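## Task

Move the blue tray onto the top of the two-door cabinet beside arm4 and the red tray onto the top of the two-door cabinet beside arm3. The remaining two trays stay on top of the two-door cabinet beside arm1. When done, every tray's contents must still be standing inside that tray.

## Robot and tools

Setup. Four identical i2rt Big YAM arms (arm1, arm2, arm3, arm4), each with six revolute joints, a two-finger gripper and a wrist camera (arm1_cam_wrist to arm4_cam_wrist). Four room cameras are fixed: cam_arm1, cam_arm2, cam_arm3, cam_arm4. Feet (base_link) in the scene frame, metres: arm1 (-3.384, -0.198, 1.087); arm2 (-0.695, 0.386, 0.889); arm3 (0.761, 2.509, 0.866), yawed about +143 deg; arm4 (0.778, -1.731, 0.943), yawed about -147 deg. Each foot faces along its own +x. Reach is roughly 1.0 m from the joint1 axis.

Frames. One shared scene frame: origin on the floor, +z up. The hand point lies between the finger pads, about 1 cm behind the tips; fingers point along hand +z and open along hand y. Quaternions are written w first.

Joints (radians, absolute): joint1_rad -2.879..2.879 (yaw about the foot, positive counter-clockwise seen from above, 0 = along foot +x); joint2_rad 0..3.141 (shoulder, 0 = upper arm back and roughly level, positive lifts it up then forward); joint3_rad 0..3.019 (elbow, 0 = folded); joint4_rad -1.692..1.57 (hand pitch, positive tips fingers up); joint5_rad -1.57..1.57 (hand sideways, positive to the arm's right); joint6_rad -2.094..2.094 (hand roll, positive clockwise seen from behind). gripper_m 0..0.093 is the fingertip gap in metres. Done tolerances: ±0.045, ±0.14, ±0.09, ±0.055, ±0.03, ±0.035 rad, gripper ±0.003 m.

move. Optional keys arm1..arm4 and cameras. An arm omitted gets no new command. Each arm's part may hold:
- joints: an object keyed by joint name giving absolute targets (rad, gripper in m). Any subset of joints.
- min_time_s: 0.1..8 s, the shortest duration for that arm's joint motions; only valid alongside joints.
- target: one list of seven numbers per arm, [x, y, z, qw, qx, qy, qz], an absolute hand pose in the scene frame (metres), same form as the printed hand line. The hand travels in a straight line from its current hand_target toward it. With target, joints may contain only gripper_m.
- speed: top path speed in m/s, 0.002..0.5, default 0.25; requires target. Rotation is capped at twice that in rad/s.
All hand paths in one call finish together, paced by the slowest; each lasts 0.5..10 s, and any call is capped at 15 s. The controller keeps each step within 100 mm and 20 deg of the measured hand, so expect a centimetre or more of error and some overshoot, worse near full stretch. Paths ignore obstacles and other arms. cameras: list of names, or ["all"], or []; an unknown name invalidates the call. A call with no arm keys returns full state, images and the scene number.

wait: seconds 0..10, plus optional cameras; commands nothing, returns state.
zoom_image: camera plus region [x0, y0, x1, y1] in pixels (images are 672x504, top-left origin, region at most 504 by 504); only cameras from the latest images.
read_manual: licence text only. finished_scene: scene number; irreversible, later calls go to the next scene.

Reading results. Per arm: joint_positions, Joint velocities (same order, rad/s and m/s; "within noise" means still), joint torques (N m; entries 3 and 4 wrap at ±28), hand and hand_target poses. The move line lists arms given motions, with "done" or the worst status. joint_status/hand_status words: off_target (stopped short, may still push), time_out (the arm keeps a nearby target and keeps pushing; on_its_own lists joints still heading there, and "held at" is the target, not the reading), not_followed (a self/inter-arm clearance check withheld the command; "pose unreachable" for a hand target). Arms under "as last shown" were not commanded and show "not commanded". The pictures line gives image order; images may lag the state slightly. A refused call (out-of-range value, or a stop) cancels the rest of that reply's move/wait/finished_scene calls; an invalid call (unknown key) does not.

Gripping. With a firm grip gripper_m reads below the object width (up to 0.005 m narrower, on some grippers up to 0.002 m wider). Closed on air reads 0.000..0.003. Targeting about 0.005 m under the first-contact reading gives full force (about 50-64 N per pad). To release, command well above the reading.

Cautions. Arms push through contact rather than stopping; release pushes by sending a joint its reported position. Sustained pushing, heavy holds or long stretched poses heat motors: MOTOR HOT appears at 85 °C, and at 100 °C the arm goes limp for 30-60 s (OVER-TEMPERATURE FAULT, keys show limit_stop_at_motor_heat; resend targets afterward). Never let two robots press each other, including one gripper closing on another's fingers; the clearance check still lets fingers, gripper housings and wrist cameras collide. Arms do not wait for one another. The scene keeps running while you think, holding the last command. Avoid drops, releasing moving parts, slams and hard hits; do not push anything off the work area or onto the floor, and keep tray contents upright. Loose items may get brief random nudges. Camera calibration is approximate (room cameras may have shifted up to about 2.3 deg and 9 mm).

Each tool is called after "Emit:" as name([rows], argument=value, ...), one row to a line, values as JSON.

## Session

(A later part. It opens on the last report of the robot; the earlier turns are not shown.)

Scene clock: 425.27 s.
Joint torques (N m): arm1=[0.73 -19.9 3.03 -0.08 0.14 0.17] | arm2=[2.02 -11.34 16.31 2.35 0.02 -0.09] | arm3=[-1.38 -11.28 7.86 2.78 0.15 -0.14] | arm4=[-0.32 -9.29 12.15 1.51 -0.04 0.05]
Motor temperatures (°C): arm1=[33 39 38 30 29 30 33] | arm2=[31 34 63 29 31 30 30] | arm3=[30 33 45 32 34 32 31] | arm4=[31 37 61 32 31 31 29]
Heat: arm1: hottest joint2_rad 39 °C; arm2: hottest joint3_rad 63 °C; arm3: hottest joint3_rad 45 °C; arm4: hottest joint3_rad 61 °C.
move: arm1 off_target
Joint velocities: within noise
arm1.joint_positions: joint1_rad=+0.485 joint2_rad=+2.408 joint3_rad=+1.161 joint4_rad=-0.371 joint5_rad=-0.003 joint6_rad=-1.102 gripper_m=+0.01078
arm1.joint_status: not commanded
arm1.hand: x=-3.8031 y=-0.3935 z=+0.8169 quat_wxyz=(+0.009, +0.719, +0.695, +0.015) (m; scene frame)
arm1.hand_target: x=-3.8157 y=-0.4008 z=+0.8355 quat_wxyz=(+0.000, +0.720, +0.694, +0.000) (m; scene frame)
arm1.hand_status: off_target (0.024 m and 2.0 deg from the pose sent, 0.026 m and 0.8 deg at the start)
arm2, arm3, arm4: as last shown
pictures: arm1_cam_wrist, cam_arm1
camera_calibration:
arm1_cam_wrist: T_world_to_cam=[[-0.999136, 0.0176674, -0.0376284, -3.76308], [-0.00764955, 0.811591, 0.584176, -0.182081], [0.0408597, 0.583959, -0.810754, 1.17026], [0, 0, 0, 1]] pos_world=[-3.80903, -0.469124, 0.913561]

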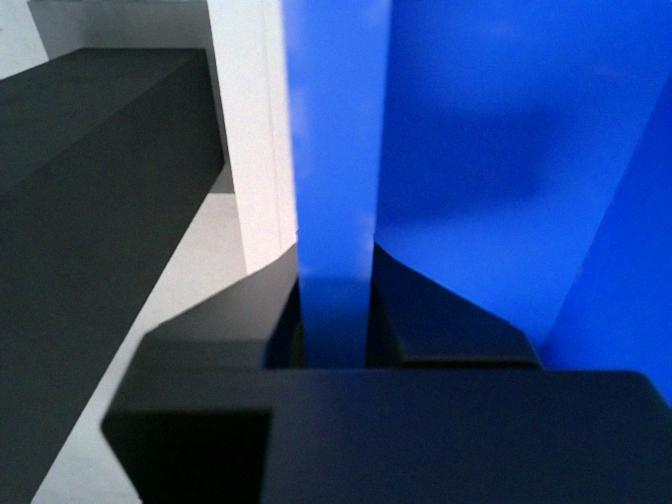

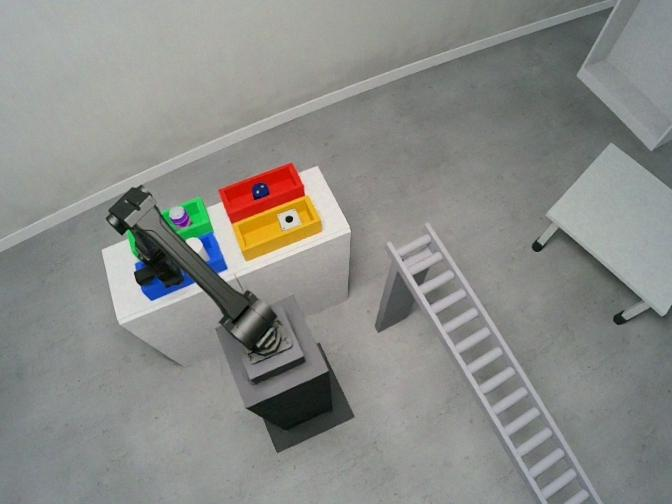

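Emit:
move(arm1={"target": [-3.822, -0.403, 0.876, 0, 0.72, 0.694, 0], "speed": 0.05}, cameras=["arm1_cam_wrist", "cam_arm1"])

Emit:
zoom_image(camera="cam_arm1", region=[100, 160, 280, 310])

Scene clock: 429.43 s.
Joint torques (N m): arm1=[0.91 -19.96 3.77 -0.08 0.2 0.15] | arm2=[2.02 -11.34 16.29 2.35 0.02 -0.09] | arm3=[-1.32 -11.4 7.87 2.76 0.16 -0.14] | arm4=[-0.15 -9.41 12.21 1.51 -0.05 0.05]
Motor temperatures (°C): arm1=[33 39 37 30 29 30 34] | arm2=[31 34 63 29 31 30 30] | arm3=[30 33 45 32 34 32 31] | arm4=[31 37 61 32 31 31 29]
Heat: arm1: hottest joint2_rad 39 °C; arm2: hottest joint3_rad 63 °C; arm3: hottest joint3_rad 45 °C; arm4: hottest joint3_rad 61 °C.
move: arm1 off_target
Joint velocities: within noise
arm1.joint_positions: joint1_rad=+0.485 joint2_rad=+2.315 joint3_rad=+1.149 joint4_rad=-0.450 joint5_rad=-0.005 joint6_rad=-1.102 gripper_m=+0.01078
arm1.joint_status: not commanded
arm1.hand: x=-3.8105 y=-0.3971 z=+0.8573 quat_wxyz=(+0.009, +0.719, +0.695, +0.014) (m; scene frame)
arm1.hand_target: x=-3.8219 y=-0.4030 z=+0.8755 quat_wxyz=(+0.000, +0.720, +0.694, +0.000) (m; scene frame)
arm1.hand_status: off_target (0.023 m and 1.9 deg from the pose sent, 0.063 m and 2.0 deg at the start)
arm2, arm3, arm4: as last shown
pictures: arm1_cam_wrist, cam_arm1
camera_calibration:
arm1_cam_wrist: T_world_to_cam=[[-0.999158, 0.0175555, -0.0370751, -3.76955], [-0.00735687, 0.812459, 0.582973, -0.200417], [0.0403564, 0.582755, -0.811646, 1.20382], [0, 0, 0, 1]] pos_world=[-3.81643, -0.472527, 0.954158]

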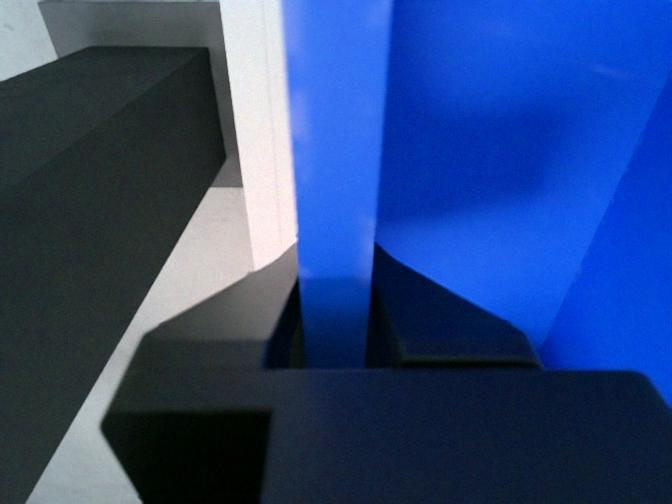

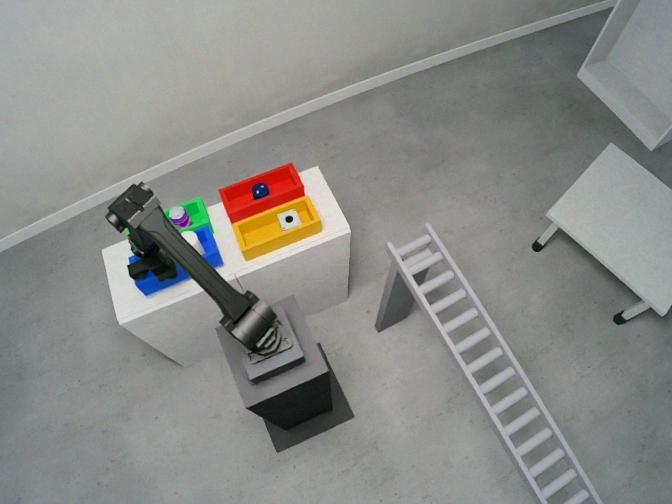

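Scaled by 2.800 from the camera's 672x504 image, which has a finer 960x720 frame.

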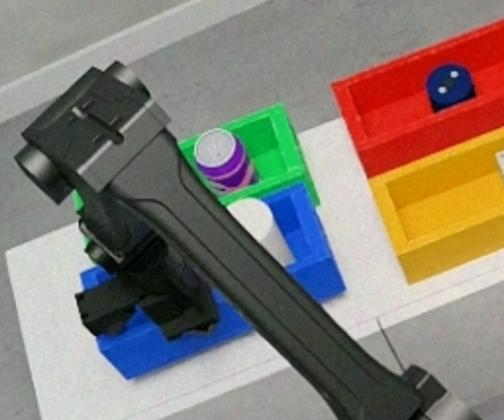

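Emit:
move(arm1={"target": [-3.82, -0.403, 1.07, 0, 0.72, 0.694, 0], "speed": 0.12}, cameras=["arm1_cam_wrist"])

Scene clock: 471.30 s.
Joint torques (N m): arm1=[0.91 -17.67 9.18 -0.16 0.2 0.17] | arm2=[2.02 -11.34 16.31 2.35 0.02 -0.09] | arm3=[-1.32 -11.28 7.86 2.77 0.15 -0.14] | arm4=[-0.09 -9.41 12.26 1.55 -0.04 0.06]
Motor temperatures (°C): arm1=[33 43 36 30 29 30 35] | arm2=[31 35 66 29 31 30 30] | arm3=[30 34 46 32 33 32 31] | arm4=[31 37 62 32 31 31 29]
Heat: arm1: hottest joint2_rad 43 °C; arm2: hottest joint3_rad 66 °C; arm3: hottest joint3_rad 46 °C; arm4: hottest joint3_rad 62 °C.
move: arm1 off_target
Joint velocities: within noise
arm1.joint_positions: joint1_rad=+0.485 joint2_rad=+1.893 joint3_rad=+1.109 joint4_rad=-0.863 joint5_rad=-0.005 joint6_rad=-1.102 gripper_m=+0.01078
arm1.joint_status: not commanded
arm1.hand: x=-3.8000 y=-0.3915 z=+1.0445 quat_wxyz=(+0.014, +0.719, +0.694, +0.028) (m; scene frame)
arm1.hand_target: x=-3.8191 y=-0.4027 z=+1.0702 quat_wxyz=(+0.000, +0.720, +0.694, +0.000) (m; scene frame)
arm1.hand_status: off_target (0.034 m and 3.6 deg from the pose sent, 0.213 m and 1.9 deg at the start)
arm2.joint_positions: joint1_rad=+0.749 joint2_rad=+1.539 joint3_rad=+1.264 joint4_rad=-0.730 joint5_rad=+0.000 joint6_rad=+0.010 gripper_m=+0.08010
arm2.joint_status: not commanded
arm2.hand: x=-1.1680 y=+0.0499 z=+1.0794 quat_wxyz=(+0.080, +0.918, +0.288, -0.260) (m; scene frame)
arm2.hand_target: x=-1.1873 y=+0.0352 z=+1.1033 quat_wxyz=(+0.088, +0.908, +0.291, -0.289) (m; scene frame)
arm2.hand_status: not commanded
arm3.joint_positions: joint1_rad=-1.492 joint2_rad=+1.376 joint3_rad=+1.129 joint4_rad=-0.720 joint5_rad=-0.002 joint6_rad=+0.007 gripper_m=+0.08009
arm3.joint_status: not commanded
arm3.hand: x=+1.1120 y=+2.1146 z=+1.0784 quat_wxyz=(-0.269, -0.394, -0.871, +0.116) (m; scene frame)
arm3.hand_target: x=+1.1122 y=+2.1072 z=+1.0832 quat_wxyz=(-0.278, -0.393, -0.868, +0.123) (m; scene frame)
arm3.hand_status: not commanded
arm4.joint_positions: joint1_rad=+1.301 joint2_rad=+1.361 joint3_rad=+1.133 joint4_rad=-0.712 joint5_rad=+0.001 joint6_rad=-0.004 gripper_m=+0.08007
arm4.joint_status: not commanded
arm4.hand: x=+1.1731 y=-1.3866 z=+1.1795 quat_wxyz=(-0.297, +0.335, -0.887, -0.112) (m; scene frame)
arm4.hand_target: x=+1.1767 y=-1.3839 z=+1.1738 quat_wxyz=(-0.296, +0.333, -0.888, -0.112) (m; scene frame)
arm4.hand_status: not commanded
pictures: arm1_cam_wrist
camera_calibration:
arm1_cam_wrist: T_world_to_cam=[[-0.997795, 0.0181752, -0.0638378, -3.71879], [-0.0232526, 0.805113, 0.592666, -0.387348], [0.0621685, 0.592843, -0.802915, 1.42981], [0, 0, 0, 1]] pos_world=[-3.80849, -0.468205, 1.14019]

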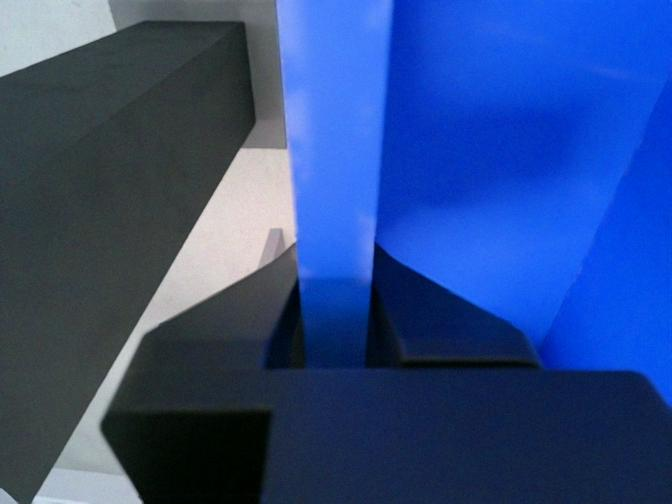

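Emit:
move(arm1={"joints": {"joint1_rad": -1.451, "joint2_rad": 1.965, "joint3_rad": 1.31, "joint4_rad": -0.88, "joint5_rad": 0.0, "joint6_rad": -1.497}, "min_time_s": 4.5}, cameras=["arm1_cam_wrist", "cam_arm1"])

Emit:
zoom_image(camera="cam_arm1", region=[280, 130, 580, 380])

Scene clock: 483.27 s.
Joint torques (N m): arm1=[1.08 -17.26 11.52 0.01 0.12 -0.07] | arm2=[1.96 -11.34 16.29 2.35 0.02 -0.09] | arm3=[-1.32 -11.34 7.86 2.77 0.15 -0.14] | arm4=[-0.26 -9.23 12.16 1.58 -0.03 0.05]
Motor temperatures (°C): arm1=[33 41 38 30 29 30 36] | arm2=[31 35 66 29 31 30 30] | arm3=[30 34 46 32 33 32 31] | arm4=[31 37 62 32 31 31 29]
Heat: arm1: hottest joint2_rad 41 °C; arm2: hottest joint3_rad 66 °C; arm3: hottest joint3_rad 46 °C; arm4: hottest joint3_rad 62 °C.
move: arm1 done
Joint velocities: within noise
arm1.joint_positions: joint1_rad=-1.458 joint2_rad=+1.974 joint3_rad=+1.245 joint4_rad=-0.874 joint5_rad=-0.006 joint6_rad=-1.485 gripper_m=+0.01078
arm1.joint_status: all done
arm1.hand: x=-3.4167 y=+0.3099 z=+1.0330 quat_wxyz=(+0.021, +1.000, -0.012, -0.007) (m; scene frame)
arm1.hand_target: x=-3.4213 y=+0.3418 z=+1.0562 quat_wxyz=(-0.014, +1.000, -0.003, -0.007) (m; scene frame)
arm1.hand_status: not commanded
arm2, arm3, arm4: as last shown
pictures: arm1_cam_wrist, cam_arm1
camera_calibration:
arm1_cam_wrist: T_world_to_cam=[[0.00686539, 0.998935, -0.0456344, -0.24001], [0.824898, 0.0201382, 0.564923, 2.23347], [0.56524, -0.0415222, -0.823881, 2.91792], [0, 0, 0, 1]] pos_world=[-3.49006, 0.315934, 1.13133]

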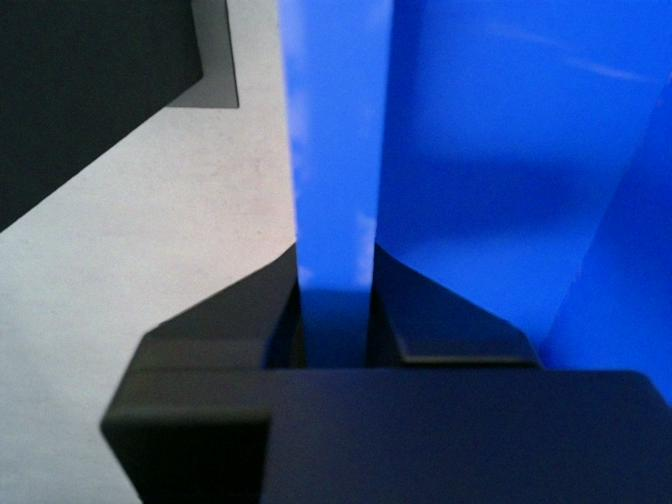

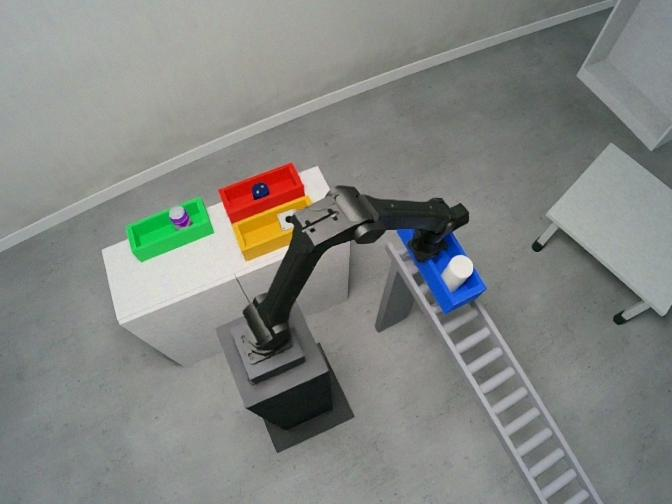

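Scaled by 1.680 from the camera's 672x504 image, which has a finer 960x720 frame.

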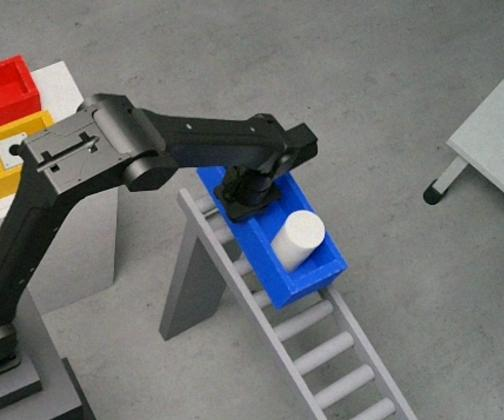

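Emit:
move(arm1={"target": [-3.425, 0.382, 1.023, -0.02, 1.0, 0.005, 0.007], "speed": 0.08}, cameras=["arm1_cam_wrist", "cam_arm1"])

Emit:
zoom_image(camera="cam_arm1", region=[280, 130, 580, 380])

Scene clock: 495.00 s.
Joint torques (N m): arm1=[1.08 -18.43 11.21 0.66 0.31 -0.05] | arm2=[2.02 -11.4 16.31 2.35 0.02 -0.09] | arm3=[-1.38 -11.28 7.86 2.78 0.14 -0.14] | arm4=[-0.21 -9.47 12.15 1.51 -0.06 0.05]
Motor temperatures (°C): arm1=[33 42 42 30 29 30 36] | arm2=[31 35 67 29 31 30 30] | arm3=[30 34 46 32 33 32 31] | arm4=[31 37 62 32 31 31 29]
Heat: arm1: hottest joint2_rad 42 °C; arm2: hottest joint3_rad 67 °C; arm3: hottest joint3_rad 46 °C; arm4: hottest joint3_rad 62 °C.
move: arm1 off_target
Joint velocities: within noise
arm1.joint_positions: joint1_rad=-1.449 joint2_rad=+2.099 joint3_rad=+1.358 joint4_rad=-0.870 joint5_rad=+0.019 joint6_rad=-1.492 gripper_m=+0.01078
arm1.joint_status: not commanded
arm1.hand: x=-3.4195 y=+0.3427 z=+1.0004 quat_wxyz=(+0.024, +1.000, -0.004, +0.006) (m; scene frame)
arm1.hand_target: x=-3.4250 y=+0.3798 z=+1.0249 quat_wxyz=(-0.020, +1.000, +0.005, +0.007) (m; scene frame)
arm1.hand_status: off_target (0.046 m and 5.1 deg from the pose sent, 0.073 m and 5.3 deg at the start)
arm2, arm3, arm4: as last shown
pictures: arm1_cam_wrist, cam_arm1
camera_calibration:
arm1_cam_wrist: T_world_to_cam=[[-0.00830962, 0.99858, -0.0526189, -0.318983], [0.809855, 0.0375873, 0.585424, 2.17556], [0.586571, -0.0377491, -0.809018, 2.95084], [0, 0, 0, 1]] pos_world=[-3.49541, 0.348148, 1.09687]

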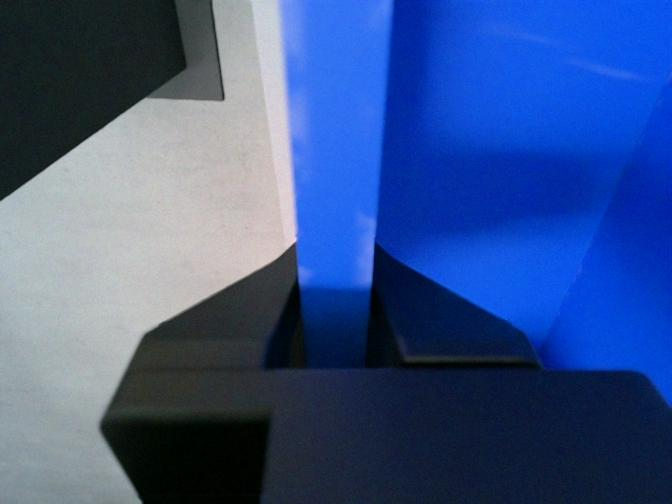

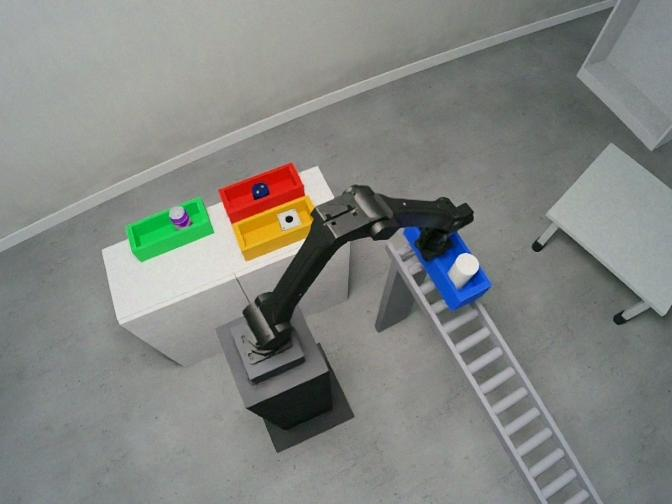

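Scaled by 1.680 from the camera's 672x504 image, which has a finer 960x720 frame.

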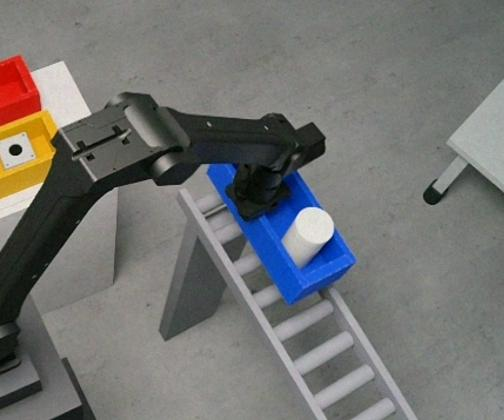

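Emit:
move(cameras=["arm1_cam_wrist","cam_arm1"])

Scene clock: 526.40 s.
Joint torques (N m): arm1=[1.14 -18.61 11.41 0.66 0.3 -0.02] | arm2=[2.02 -11.34 16.29 2.35 0.02 -0.09] | arm3=[-1.26 -11.22 7.9 2.77 0.15 -0.14] | arm4=[-0.44 -9.23 12.21 1.54 -0.05 0.05]
Motor temperatures (°C): arm1=[33 40 49 30 30 30 36] | arm2=[31 35 68 29 31 30 30] | arm3=[30 34 46 32 33 32 31] | arm4=[31 37 63 32 31 31 29]
Heat: arm1: hottest joint3_rad 49 °C; arm2: hottest joint3_rad 68 °C; arm3: hottest joint3_rad 46 °C; arm4: hottest joint3_rad 63 °C.
Joint velocities: within noise
arm1.joint_positions: joint1_rad=-1.449 joint2_rad=+2.099 joint3_rad=+1.358 joint4_rad=-0.870 joint5_rad=+0.019 joint6_rad=-1.492 gripper_m=+0.01078
arm1.joint_status: not commanded
arm1.hand: x=-3.4195 y=+0.3427 z=+1.0004 quat_wxyz=(+0.024, +1.000, -0.004, +0.006) (m; scene frame)
arm1.hand_target: x=-3.4250 y=+0.3797 z=+1.0248 quat_wxyz=(-0.020, +1.000, +0.005, +0.007) (m; scene frame)
arm1.hand_status: off_target (0.046 m and 5.1 deg from the pose sent, 0.073 m and 5.3 deg at the start)
arm2.joint_positions: joint1_rad=+0.749 joint2_rad=+1.539 joint3_rad=+1.264 joint4_rad=-0.730 joint5_rad=+0.000 joint6_rad=+0.010 gripper_m=+0.08010
arm2.joint_status: not commanded
arm2.hand: x=-1.1680 y=+0.0499 z=+1.0794 quat_wxyz=(+0.080, +0.918, +0.288, -0.260) (m; scene frame)
arm2.hand_target: x=-1.1873 y=+0.0352 z=+1.1033 quat_wxyz=(+0.088, +0.908, +0.291, -0.289) (m; scene frame)
arm2.hand_status: not commanded
arm3.joint_positions: joint1_rad=-1.492 joint2_rad=+1.376 joint3_rad=+1.129 joint4_rad=-0.720 joint5_rad=-0.002 joint6_rad=+0.007 gripper_m=+0.08009
arm3.joint_status: not commanded
arm3.hand: x=+1.1120 y=+2.1146 z=+1.0784 quat_wxyz=(-0.269, -0.394, -0.871, +0.116) (m; scene frame)
arm3.hand_target: x=+1.1122 y=+2.1072 z=+1.0832 quat_wxyz=(-0.278, -0.393, -0.868, +0.123) (m; scene frame)
arm3.hand_status: not commanded
arm4.joint_positions: joint1_rad=+1.301 joint2_rad=+1.361 joint3_rad=+1.133 joint4_rad=-0.712 joint5_rad=+0.001 joint6_rad=-0.004 gripper_m=+0.08007
arm4.joint_status: not commanded
arm4.hand: x=+1.1731 y=-1.3866 z=+1.1795 quat_wxyz=(-0.297, +0.335, -0.887, -0.112) (m; scene frame)
arm4.hand_target: x=+1.1767 y=-1.3839 z=+1.1738 quat_wxyz=(-0.296, +0.333, -0.888, -0.112) (m; scene frame)
arm4.hand_status: not commanded
pictures: arm1_cam_wrist, cam_arm1
camera_calibration:
arm1_cam_wrist: T_world_to_cam=[[-0.00830962, 0.99858, -0.0526189, -0.318983], [0.809855, 0.0375873, 0.585424, 2.17556], [0.586571, -0.0377491, -0.809018, 2.95084], [0, 0, 0, 1]] pos_world=[-3.49541, 0.348148, 1.09687]

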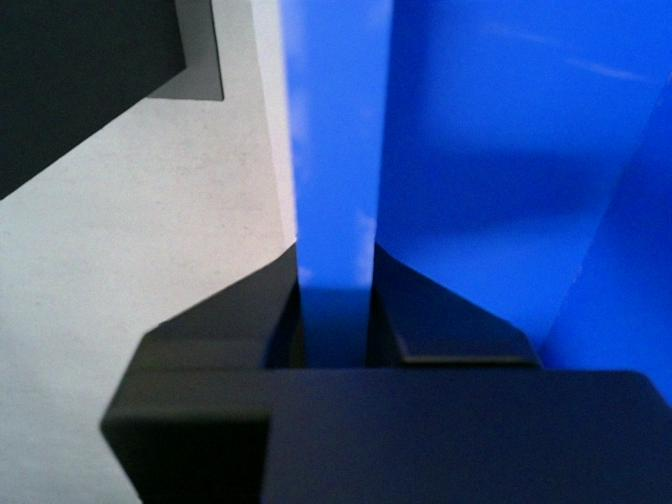

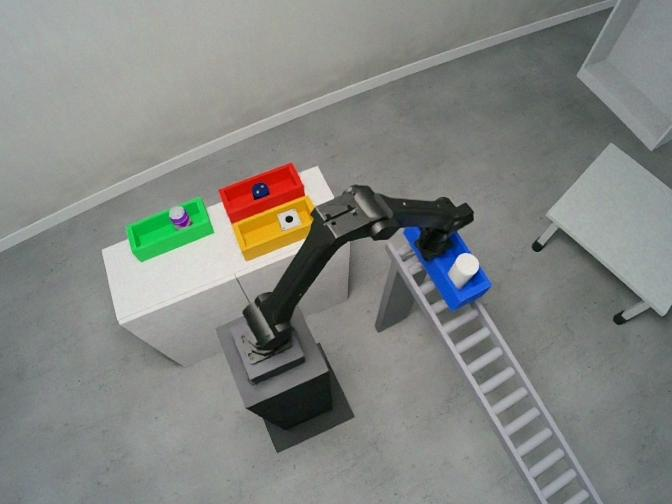

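Emit:
zoom_image(camera="cam_arm1", region=[340, 180, 560, 345])

Emit:
zoom_image(camera="arm1_cam_wrist", region=[100, 0, 436, 252])

Scaled by 2.291 from the camera's 672x504 image, which has a finer 960x720 frame.

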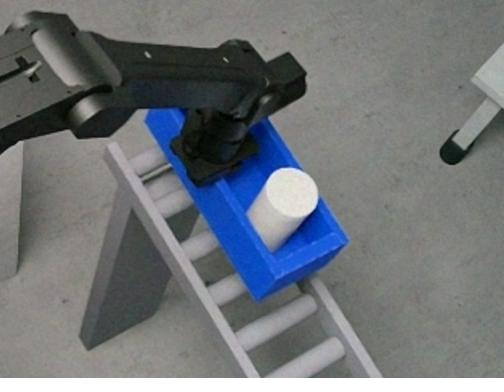

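Scaled by 1.500 from the camera's 672x504 image, which has a finer 960x720 frame.

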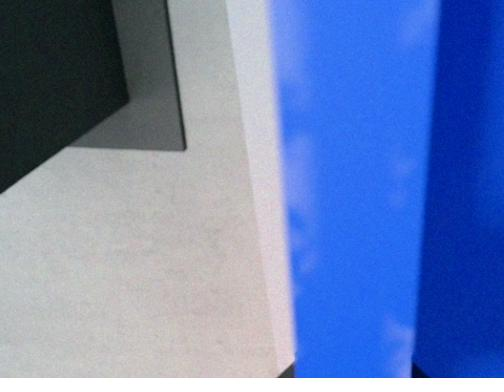

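Emit:
move(arm1={"target": [-3.425, 0.374, 0.985, -0.043, 0.999, 0.013, 0.004], "speed": 0.1}, arm2={"joints": {"joint1_rad": 0.059, "joint2_rad": 0.583, "joint3_rad": 1.392, "joint4_rad": -1.607, "joint5_rad": -0.195, "joint6_rad": 0.0}, "min_time_s": 3}, arm4={"joints": {"joint1_rad": 1.3, "joint2_rad": 0.607, "joint3_rad": 1.391, "joint4_rad": -1.154, "joint5_rad": 0, "joint6_rad": 0.0}, "min_time_s": 3}, cameras=["arm1_cam_wrist", "cam_arm1"])

Scene clock: 583.73 s.
Joint torques (N m): arm1=[0.91 -19.49 7.3 1.05 0.14 -0.04] | arm2=[1.38 0.85 12.86 1.42 -0.14 -0.11] | arm3=[-1.2 -11.22 7.88 2.8 0.15 -0.15] | arm4=[-0.32 3.19 12.98 1.13 -0.05 0.05]
Motor temperatures (°C): arm1=[33 41 52 30 30 30 37] | arm2=[31 35 69 29 31 30 30] | arm3=[30 34 47 32 33 32 31] | arm4=[31 38 64 32 31 31 29]
Heat: arm1: hottest joint3_rad 52 °C; arm2: hottest joint3_rad 69 °C; arm3: hottest joint3_rad 47 °C; arm4: hottest joint3_rad 64 °C.
move: arm1 off_target; arm2 done; arm4 done
Joint velocities: within noise
arm1.joint_positions: joint1_rad=-1.449 joint2_rad=+2.141 joint3_rad=+1.334 joint4_rad=-0.721 joint5_rad=+0.019 joint6_rad=-1.507 gripper_m=+0.01078
arm1.joint_status: not commanded
arm1.hand: x=-3.4209 y=+0.3578 z=+0.9715 quat_wxyz=(-0.018, +1.000, +0.003, +0.003) (m; scene frame)
arm1.hand_target: x=-3.4250 y=+0.3737 z=+0.9854 quat_wxyz=(-0.043, +0.999, +0.013, +0.004) (m; scene frame)
arm1.hand_status: off_target (0.022 m and 3.1 deg from the pose sent, 0.035 m and 7.9 deg at the start)
arm2.joint_positions: joint1_rad=+0.068 joint2_rad=+0.583 joint3_rad=+1.347 joint4_rad=-1.597 joint5_rad=-0.193 joint6_rad=+0.010 gripper_m=+0.08010
arm2.joint_status: all done
arm2.hand: x=-0.8830 y=+0.3585 z=+1.3667 quat_wxyz=(+0.074, +0.931, +0.003, -0.358) (m; scene frame)
arm2.hand_target: x=-0.8772 y=+0.3592 z=+1.3850 quat_wxyz=(+0.070, +0.924, +0.005, -0.376) (m; scene frame)
arm2.hand_status: not commanded
arm3: as last shown
arm4.joint_positions: joint1_rad=+1.301 joint2_rad=+0.609 joint3_rad=+1.357 joint4_rad=-1.145 joint5_rad=+0.001 joint6_rad=-0.004 gripper_m=+0.08007
arm4.joint_status: all done
arm4.hand: x=+0.9672 y=-1.5679 z=+1.5137 quat_wxyz=(-0.525, +0.292, -0.775, -0.197) (m; scene frame)
arm4.hand_target: x=+0.9615 y=-1.5729 z=+1.5290 quat_wxyz=(-0.535, +0.288, -0.769, -0.202) (m; scene frame)
arm4.hand_status: not commanded
pictures: arm1_cam_wrist, cam_arm1
camera_calibration:
arm1_cam_wrist: T_world_to_cam=[[-0.0226825, 0.999261, 0.0310385, -0.466221], [0.813061, 0.000372621, 0.582178, 2.22049], [0.581736, 0.0384415, -0.812469, 2.88835], [0, 0, 0, 1]] pos_world=[-3.49622, 0.354016, 1.06844]

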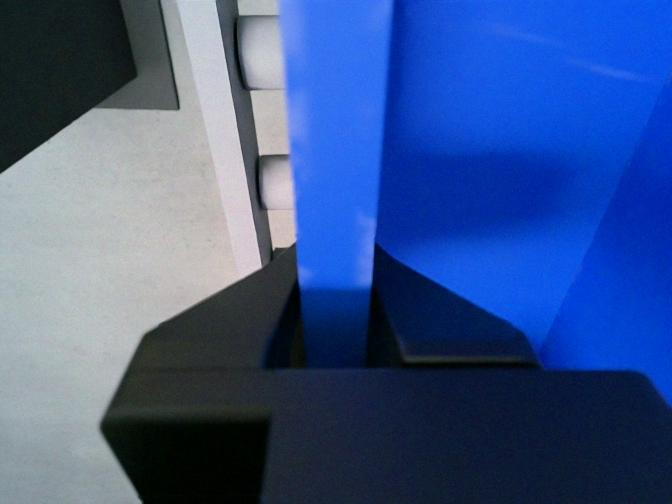

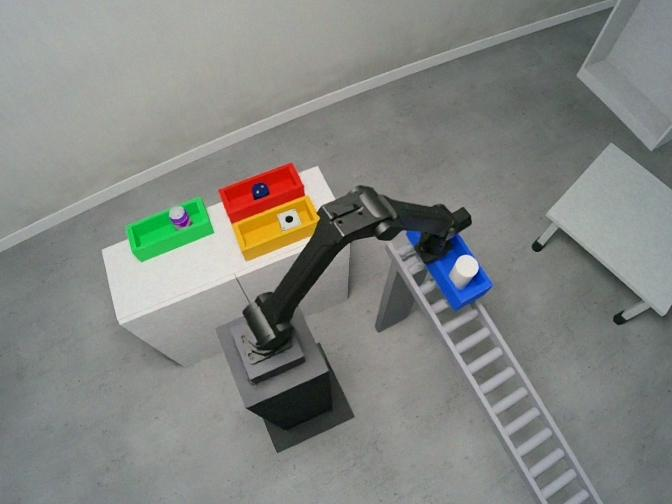

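Emit:
zoom_image(camera="arm1_cam_wrist", region=[100, 0, 400, 280])

Scaled by 1.680 from the camera's 672x504 image, which has a finer 960x720 frame.

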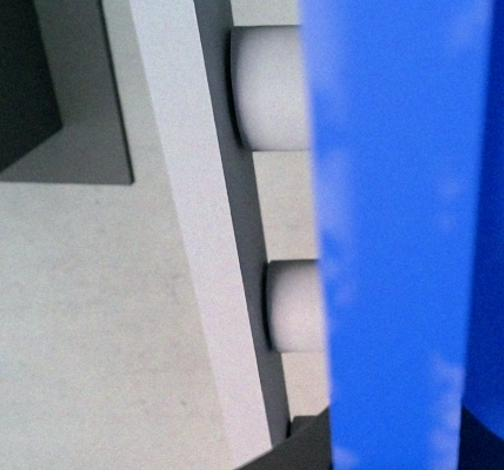

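Emit:
move(arm1={"target": [-3.425, 0.345, 0.959, -0.025, 0.999, 0.030, 0.004], "speed": 0.1}, cameras=["arm1_cam_wrist"])

Scene clock: 605.27 s.
Joint torques (N m): arm1=[1.2 -18.61 6.5 0.92 0.13 0.01] | arm2=[1.32 0.85 12.92 1.42 -0.14 -0.11] | arm3=[-1.26 -11.22 7.87 2.78 0.15 -0.14] | arm4=[-0.09 3.72 13.07 1.07 -0.06 0.05]
Motor temperatures (°C): arm1=[33 42 47 30 29 30 37] | arm2=[31 33 63 29 31 30 30] | arm3=[30 34 47 32 33 32 31] | arm4=[31 37 66 32 31 31 29]
Heat: arm1: hottest joint3_rad 47 °C; arm2: hottest joint3_rad 63 °C; arm3: hottest joint3_rad 47 °C; arm4: hottest joint3_rad 66 °C.
move: arm1 off_target
Joint velocities: within noise
arm1.joint_positions: joint1_rad=-1.449 joint2_rad=+2.152 joint3_rad=+1.265 joint4_rad=-0.671 joint5_rad=+0.017 joint6_rad=-1.538 gripper_m=+0.01078
arm1.joint_status: not commanded
arm1.hand: x=-3.4201 y=+0.3306 z=+0.9486 quat_wxyz=(-0.003, +1.000, +0.019, +0.002) (m; scene frame)
arm1.hand_target: x=-3.4250 y=+0.3448 z=+0.9593 quat_wxyz=(-0.025, +0.999, +0.030, +0.004) (m; scene frame)
arm1.hand_status: off_target (0.018 m and 2.8 deg from the pose sent, 0.018 m and 3.2 deg at the start)
arm2, arm3, arm4: as last shown
pictures: arm1_cam_wrist
camera_calibration:
arm1_cam_wrist: T_world_to_cam=[[-0.0555096, 0.998457, 0.00147035, -0.522373], [0.81233, 0.0443055, 0.581512, 2.2168], [0.58055, 0.0334739, -0.813536, 2.86892], [0, 0, 0, 1]] pos_world=[-3.49532, 0.327316, 1.04565]

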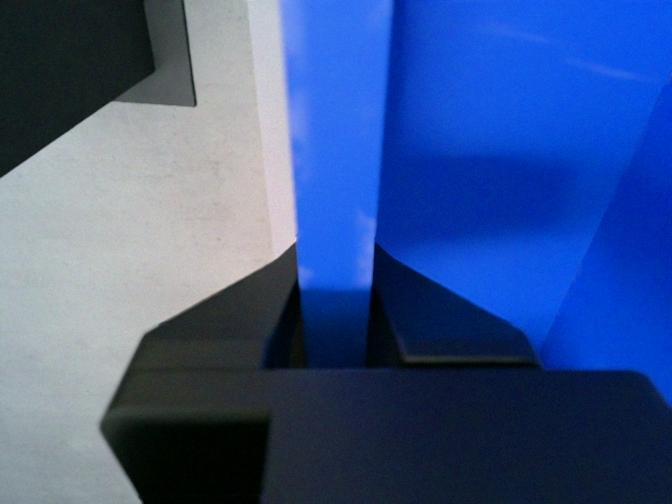

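Emit:
move(arm1={"target": [-3.425, 0.346, 0.92, -0.025, 0.999, 0.033, 0.004], "speed": 0.06}, cameras=["arm1_cam_wrist", "cam_arm1"])

Scene clock: 614.73 s.
Joint torques (N m): arm1=[1.08 -18.73 6.69 0.96 0.13 -0.03] | arm2=[1.38 0.91 12.92 1.42 -0.14 -0.11] | arm3=[-1.26 -11.34 7.86 2.76 0.15 -0.14] | arm4=[-0.26 3.43 13 1.14 -0.07 0.05]
Motor temperatures (°C): arm1=[33 43 45 30 29 30 37] | arm2=[31 33 61 29 31 30 30] | arm3=[30 34 47 32 33 32 31] | arm4=[31 37 67 32 31 31 29]
Heat: arm1: hottest joint3_rad 45 °C; arm2: hottest joint3_rad 61 °C; arm3: hottest joint3_rad 47 °C; arm4: hottest joint3_rad 67 °C.
move: arm1 off_target
Joint velocities: within noise
arm1.joint_positions: joint1_rad=-1.449 joint2_rad=+2.231 joint3_rad=+1.265 joint4_rad=-0.600 joint5_rad=+0.017 joint6_rad=-1.546 gripper_m=+0.01078
arm1.joint_status: not commanded
arm1.hand: x=-3.4202 y=+0.3250 z=+0.9084 quat_wxyz=(+0.001, +1.000, +0.023, +0.003) (m; scene frame)
arm1.hand_target: x=-3.4250 y=+0.3455 z=+0.9205 quat_wxyz=(-0.025, +0.999, +0.033, +0.004) (m; scene frame)
arm1.hand_status: off_target (0.024 m and 3.3 deg from the pose sent, 0.033 m and 3.0 deg at the start)
arm2, arm3, arm4: as last shown
pictures: arm1_cam_wrist, cam_arm1
camera_calibration:
arm1_cam_wrist: T_world_to_cam=[[-0.0627701, 0.997998, -0.00774127, -0.533098], [0.81157, 0.055556, 0.581607, 2.23419], [0.580873, 0.030225, -0.813433, 2.83858], [0, 0, 0, 1]] pos_world=[-3.49552, 0.322112, 1.00545]

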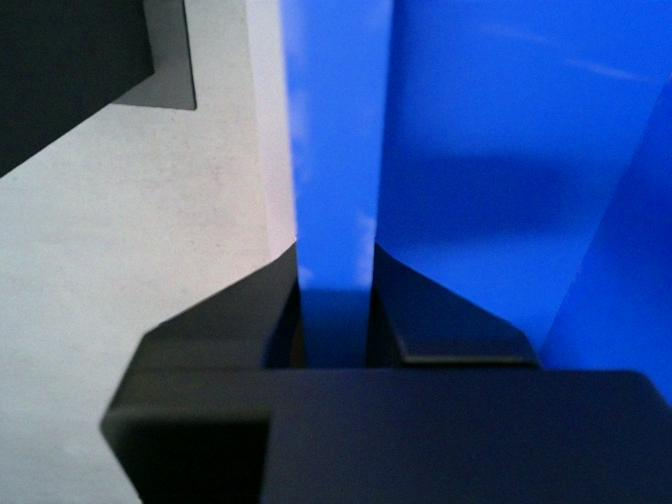

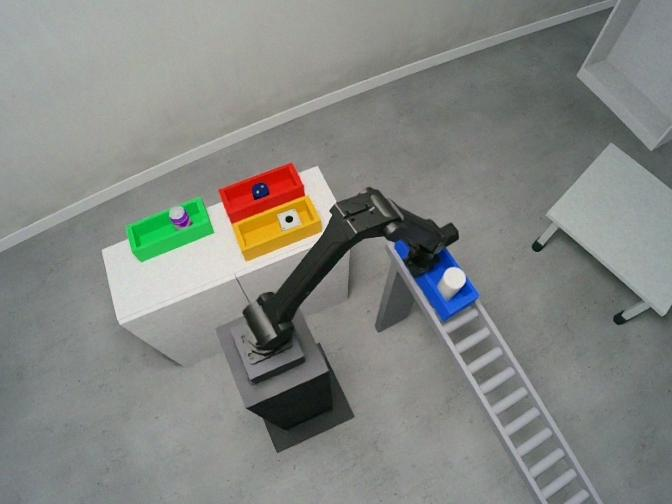

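Emit:
move(arm1={"target": [-3.425, 0.356, 0.923, -0.025, 0.999, 0.036, 0.004], "speed": 0.06}, cameras=["arm1_cam_wrist"])

Scene clock: 627.67 s.
Joint torques (N m): arm1=[1.03 -18.32 9.03 0.06 0.12 -0.03] | arm2=[1.38 0.85 12.92 1.42 -0.14 -0.11] | arm3=[-1.38 -11.28 7.87 2.8 0.15 -0.14] | arm4=[-0.44 3.37 13.03 1.14 -0.05 0.05]
Motor temperatures (°C): arm1=[33 44 43 30 29 30 37] | arm2=[31 33 60 29 31 30 30] | arm3=[30 34 47 32 33 32 31] | arm4=[31 36 67 32 31 31 29]
Heat: arm1: hottest joint2_rad 44 °C; arm2: hottest joint3_rad 60 °C; arm3: hottest joint3_rad 47 °C; arm4: hottest joint3_rad 67 °C.
move: arm1 off_target
Joint velocities: within noise
arm1.joint_positions: joint1_rad=-1.449 joint2_rad=+2.233 joint3_rad=+1.265 joint4_rad=-0.601 joint5_rad=+0.016 joint6_rad=-1.552 gripper_m=+0.01078
arm1.joint_status: not commanded
arm1.hand: x=-3.4202 y=+0.3243 z=+0.9076 quat_wxyz=(+0.003, +1.000, +0.026, +0.002) (m; scene frame)
arm1.hand_target: x=-3.4250 y=+0.3548 z=+0.9241 quat_wxyz=(-0.025, +0.999, +0.036, +0.004) (m; scene frame)
arm1.hand_status: off_target (0.036 m and 3.4 deg from the pose sent, 0.035 m and 3.4 deg at the start)
arm2, arm3, arm4: as last shown
pictures: arm1_cam_wrist
camera_calibration:
arm1_cam_wrist: T_world_to_cam=[[-0.0693368, 0.997539, -0.010435, -0.552205], [0.811335, 0.0624743, 0.581234, 2.23196], [0.580455, 0.0318346, -0.81367, 2.83616], [0, 0, 0, 1]] pos_world=[-3.49542, 0.321117, 1.00465]

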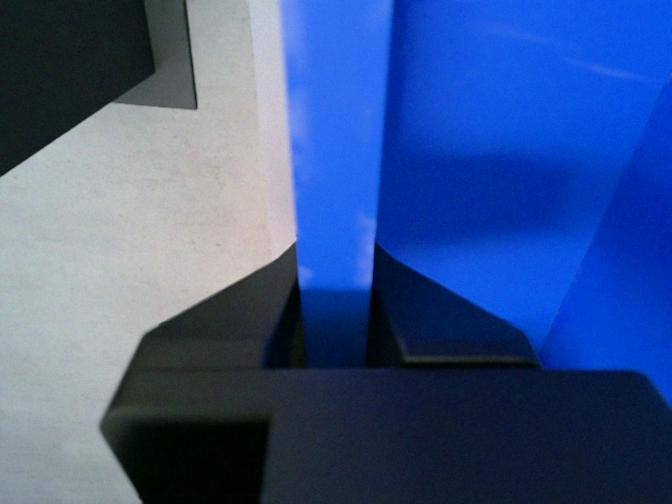

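Emit:
move(arm1={"target": [-3.425, 0.366, 0.926, -0.025, 0.999, 0.036, 0.004], "speed": 0.06}, cameras=["arm1_cam_wrist"])

Scene clock: 630.97 s.
Joint torques (N m): arm1=[0.85 -19.14 9.31 -0.08 0.12 -0.02] | arm2=[1.38 0.85 12.9 1.42 -0.14 -0.11] | arm3=[-1.32 -11.34 7.87 2.76 0.15 -0.14] | arm4=[-0.26 3.31 13.01 1.22 -0.06 0.06]
Motor temperatures (°C): arm1=[33 44 43 30 29 30 37] | arm2=[31 33 59 29 31 30 30] | arm3=[30 34 47 32 33 32 31] | arm4=[31 36 67 32 31 31 29]
Heat: arm1: hottest joint2_rad 44 °C; arm2: hottest joint3_rad 59 °C; arm3: hottest joint3_rad 47 °C; arm4: hottest joint3_rad 67 °C.
move: arm1 off_target
Joint velocities: within noise
arm1.joint_positions: joint1_rad=-1.449 joint2_rad=+2.243 joint3_rad=+1.300 joint4_rad=-0.627 joint5_rad=+0.016 joint6_rad=-1.554 gripper_m=+0.01078
arm1.joint_status: not commanded
arm1.hand: x=-3.4209 y=+0.3340 z=+0.9098 quat_wxyz=(+0.004, +1.000, +0.027, +0.002) (m; scene frame)
arm1.hand_target: x=-3.4250 y=+0.3648 z=+0.9272 quat_wxyz=(-0.025, +0.999, +0.036, +0.004) (m; scene frame)
arm1.hand_status: off_target (0.036 m and 3.4 deg from the pose sent, 0.046 m and 3.4 deg at the start)
arm2, arm3, arm4: as last shown
pictures: arm1_cam_wrist
camera_calibration:
arm1_cam_wrist: T_world_to_cam=[[-0.0716431, 0.997358, -0.0120192, -0.568314], [0.811062, 0.0652663, 0.581308, 2.22863], [0.580556, 0.0318983, -0.813595, 2.83839], [0, 0, 0, 1]] pos_world=[-3.49612, 0.330818, 1.00695]

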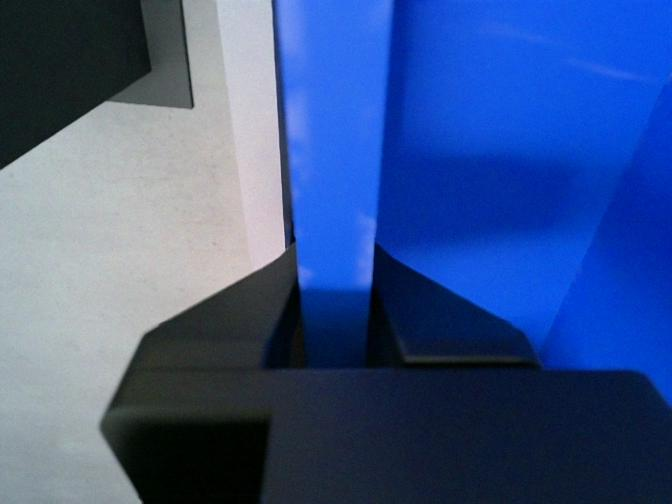

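Emit:
move(arm1={"target": [-3.425, 0.364, 0.902, -0.025, 0.999, 0.036, 0.004], "speed": 0.06}, cameras=["arm1_cam_wrist","cam_arm1"])

Scene clock: 638.90 s.
Joint torques (N m): arm1=[0.91 -17.67 8.58 0.88 0.11 -0.02] | arm2=[1.38 0.85 12.92 1.42 -0.14 -0.11] | arm3=[-1.2 -11.28 7.84 2.77 0.15 -0.14] | arm4=[-0.38 3.72 12.98 1.2 -0.06 0.05]
Motor temperatures (°C): arm1=[33 43 43 30 29 30 37] | arm2=[31 33 58 29 31 30 30] | arm3=[30 34 47 32 33 32 31] | arm4=[31 36 68 32 31 31 29]
Heat: arm1: hottest joint2_rad 43 °C; arm2: hottest joint3_rad 58 °C; arm3: hottest joint3_rad 47 °C; arm4: hottest joint3_rad 68 °C.
move: arm1 off_target
Joint velocities: within noise
arm1.joint_positions: joint1_rad=-1.449 joint2_rad=+2.274 joint3_rad=+1.310 joint4_rad=-0.603 joint5_rad=+0.017 joint6_rad=-1.555 gripper_m=+0.01077
arm1.joint_status: not commanded
arm1.hand: x=-3.4211 y=+0.3361 z=+0.8964 quat_wxyz=(+0.002, +1.000, +0.027, +0.003) (m; scene frame)
arm1.hand_target: x=-3.4250 y=+0.3630 z=+0.9031 quat_wxyz=(-0.025, +0.999, +0.036, +0.004) (m; scene frame)
arm1.hand_status: off_target (0.029 m and 3.2 deg from the pose sent, 0.031 m and 3.4 deg at the start)
arm2, arm3, arm4: as last shown
pictures: arm1_cam_wrist, cam_arm1
camera_calibration:
arm1_cam_wrist: T_world_to_cam=[[-0.071967, 0.99737, -0.00855366, -0.574779], [0.810989, 0.0635063, 0.581604, 2.23665], [0.580618, 0.0349194, -0.813427, 2.82657], [0, 0, 0, 1]] pos_world=[-3.49642, 0.332525, 0.993449]

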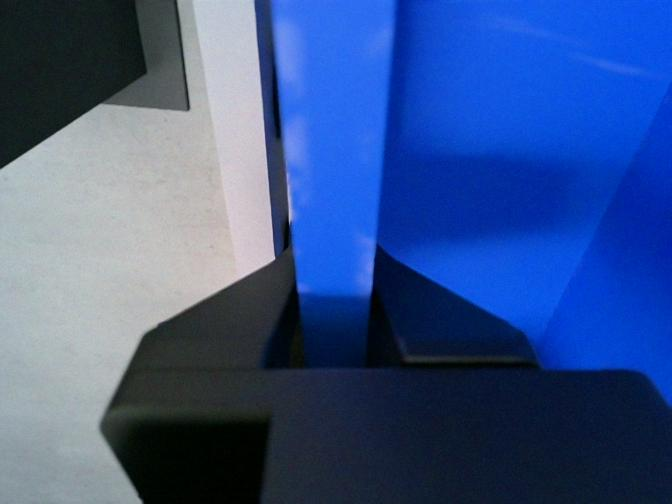

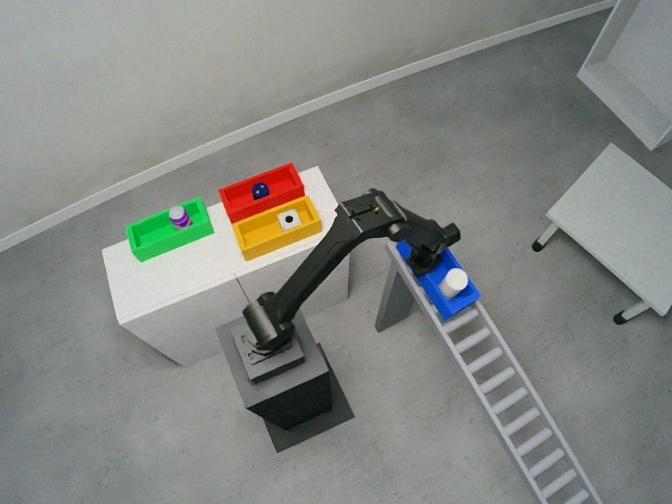

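Emit:
zoom_image(camera="cam_arm1", region=[370, 200, 520, 340])

Emit:
zoom_image(camera="arm1_cam_wrist", region=[170, 0, 400, 290])

Scaled by 3.360 from the camera's 672x504 image, which has a finer 960x720 frame.

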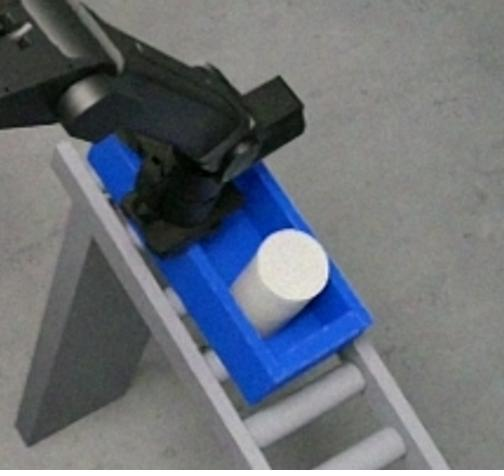

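Scaled by 1.738 from the camera's 672x504 image, which has a finer 960x720 frame.

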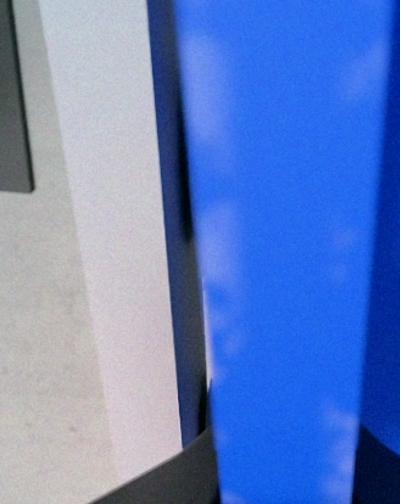

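Emit:
move(arm1={"target": [-3.425, 0.350, 0.900, -0.025, 0.999, 0.036, 0.004], "speed": 0.06}, cameras=["arm1_cam_wrist"])

Scene clock: 650.73 s.
Joint torques (N m): arm1=[1.08 -18.67 5.48 1.24 0.1 0] | arm2=[1.38 0.91 12.9 1.42 -0.14 -0.1] | arm3=[-1.26 -11.28 7.87 2.76 0.15 -0.14] | arm4=[-0.38 3.78 13.03 1.11 -0.04 0.06]
Motor temperatures (°C): arm1=[33 44 43 30 29 30 38] | arm2=[31 32 58 29 31 30 30] | arm3=[30 34 48 32 33 32 31] | arm4=[31 36 68 32 31 31 29]
Heat: arm1: hottest joint2_rad 44 °C; arm2: hottest joint3_rad 58 °C; arm3: hottest joint3_rad 48 °C; arm4: hottest joint3_rad 68 °C.
move: arm1 off_target
Joint velocities: arm1=[within noise] | arm2=[within noise] | arm3=[within noise] | arm4=[-0.015 -0.005 -0.002 0.002 -0.168 0.007 -0.001]
arm1.joint_positions: joint1_rad=-1.449 joint2_rad=+2.275 joint3_rad=+1.305 joint4_rad=-0.581 joint5_rad=+0.017 joint6_rad=-1.555 gripper_m=+0.01077
arm1.joint_status: not commanded
arm1.hand: x=-3.4213 y=+0.3387 z=+0.8949 quat_wxyz=(-0.007, +1.000, +0.027, +0.002) (m; scene frame)
arm1.hand_target: x=-3.4250 y=+0.3498 z=+0.9003 quat_wxyz=(-0.025, +0.999, +0.036, +0.004) (m; scene frame)
arm1.hand_status: off_target (0.013 m and 2.3 deg from the pose sent, 0.015 m and 3.2 deg at the start)
arm2, arm3, arm4: as last shown
pictures: arm1_cam_wrist
camera_calibration:
arm1_cam_wrist: T_world_to_cam=[[-0.0717618, 0.997388, 0.00826935, -0.591795], [0.811719, 0.0535811, 0.581585, 2.24334], [0.579622, 0.048448, -0.813444, 2.81733], [0, 0, 0, 1]] pos_world=[-3.49642, 0.333554, 0.991946]

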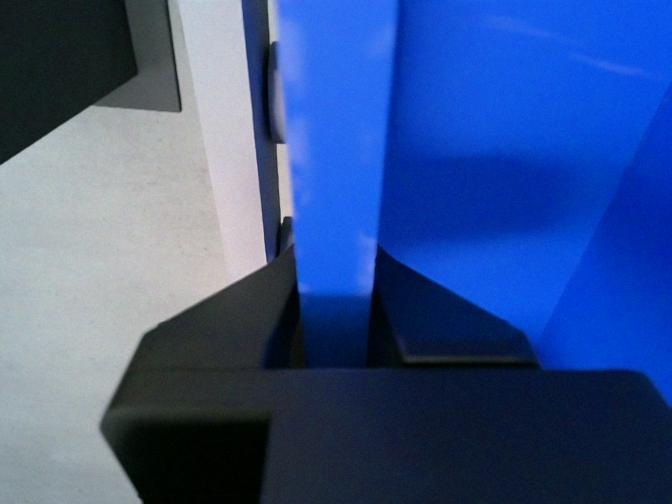

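Emit:
move(arm1={"target": [-3.425, 0.334, 0.905, -0.025, 0.999, 0.034, 0.004], "speed": 0.06}, cameras=["arm1_cam_wrist"])

Scene clock: 654.73 s.
Joint torques (N m): arm1=[1.32 -19.43 4.46 0.76 0.11 0.06] | arm2=[1.32 0.85 12.92 1.42 -0.14 -0.11] | arm3=[-1.26 -11.28 7.87 2.77 0.15 -0.14] | arm4=[-0.15 3.37 12.94 1.09 -0.05 0.05]
Motor temperatures (°C): arm1=[33 43 43 30 29 30 38] | arm2=[31 32 57 29 31 30 30] | arm3=[30 34 48 32 33 32 31] | arm4=[31 36 68 32 31 31 29]
Heat: arm1: hottest joint2_rad 43 °C; arm2: hottest joint3_rad 57 °C; arm3: hottest joint3_rad 48 °C; arm4: hottest joint3_rad 68 °C.
move: arm1 off_target
Joint velocities: within noise
arm1.joint_positions: joint1_rad=-1.449 joint2_rad=+2.257 joint3_rad=+1.259 joint4_rad=-0.545 joint5_rad=+0.017 joint6_rad=-1.555 gripper_m=+0.01077
arm1.joint_status: not commanded
arm1.hand: x=-3.4205 y=+0.3270 z=+0.8944 quat_wxyz=(-0.010, +1.000, +0.027, +0.002) (m; scene frame)
arm1.hand_target: x=-3.4250 y=+0.3339 z=+0.9050 quat_wxyz=(-0.025, +0.999, +0.034, +0.004) (m; scene frame)
arm1.hand_status: off_target (0.013 m and 1.9 deg from the pose sent, 0.012 m and 2.3 deg at the start)
arm2, arm4: as last shown
arm3.joint_positions: joint1_rad=-1.492 joint2_rad=+1.376 joint3_rad=+1.129 joint4_rad=-0.720 joint5_rad=-0.002 joint6_rad=+0.007 gripper_m=+0.08009
arm3.joint_status: not commanded
arm3.hand: x=+1.1120 y=+2.1146 z=+1.0784 quat_wxyz=(-0.269, -0.394, -0.871, +0.116) (m; scene frame)
arm3.hand_target: x=+1.1122 y=+2.1072 z=+1.0832 quat_wxyz=(-0.278, -0.393, -0.868, +0.123) (m; scene frame)
arm3.hand_status: not commanded
pictures: arm1_cam_wrist
camera_calibration:
arm1_cam_wrist: T_world_to_cam=[[-0.0716632, 0.99731, 0.0154274, -0.586107], [0.811993, 0.0493506, 0.581577, 2.24591], [0.579251, 0.0542046, -0.813345, 2.8139], [0, 0, 0, 1]] pos_world=[-3.49562, 0.321166, 0.991545]

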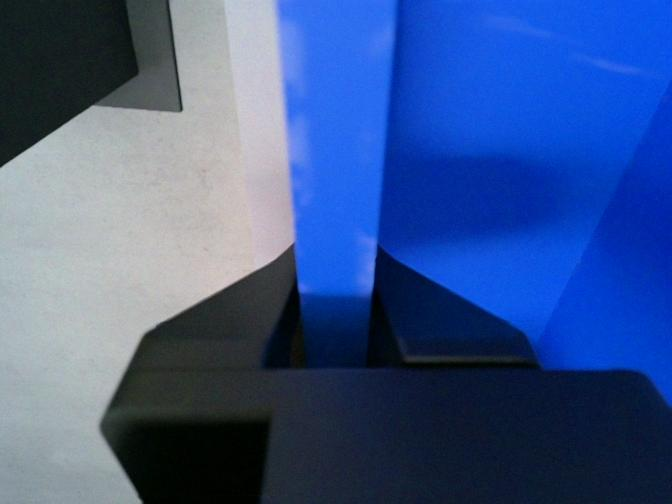

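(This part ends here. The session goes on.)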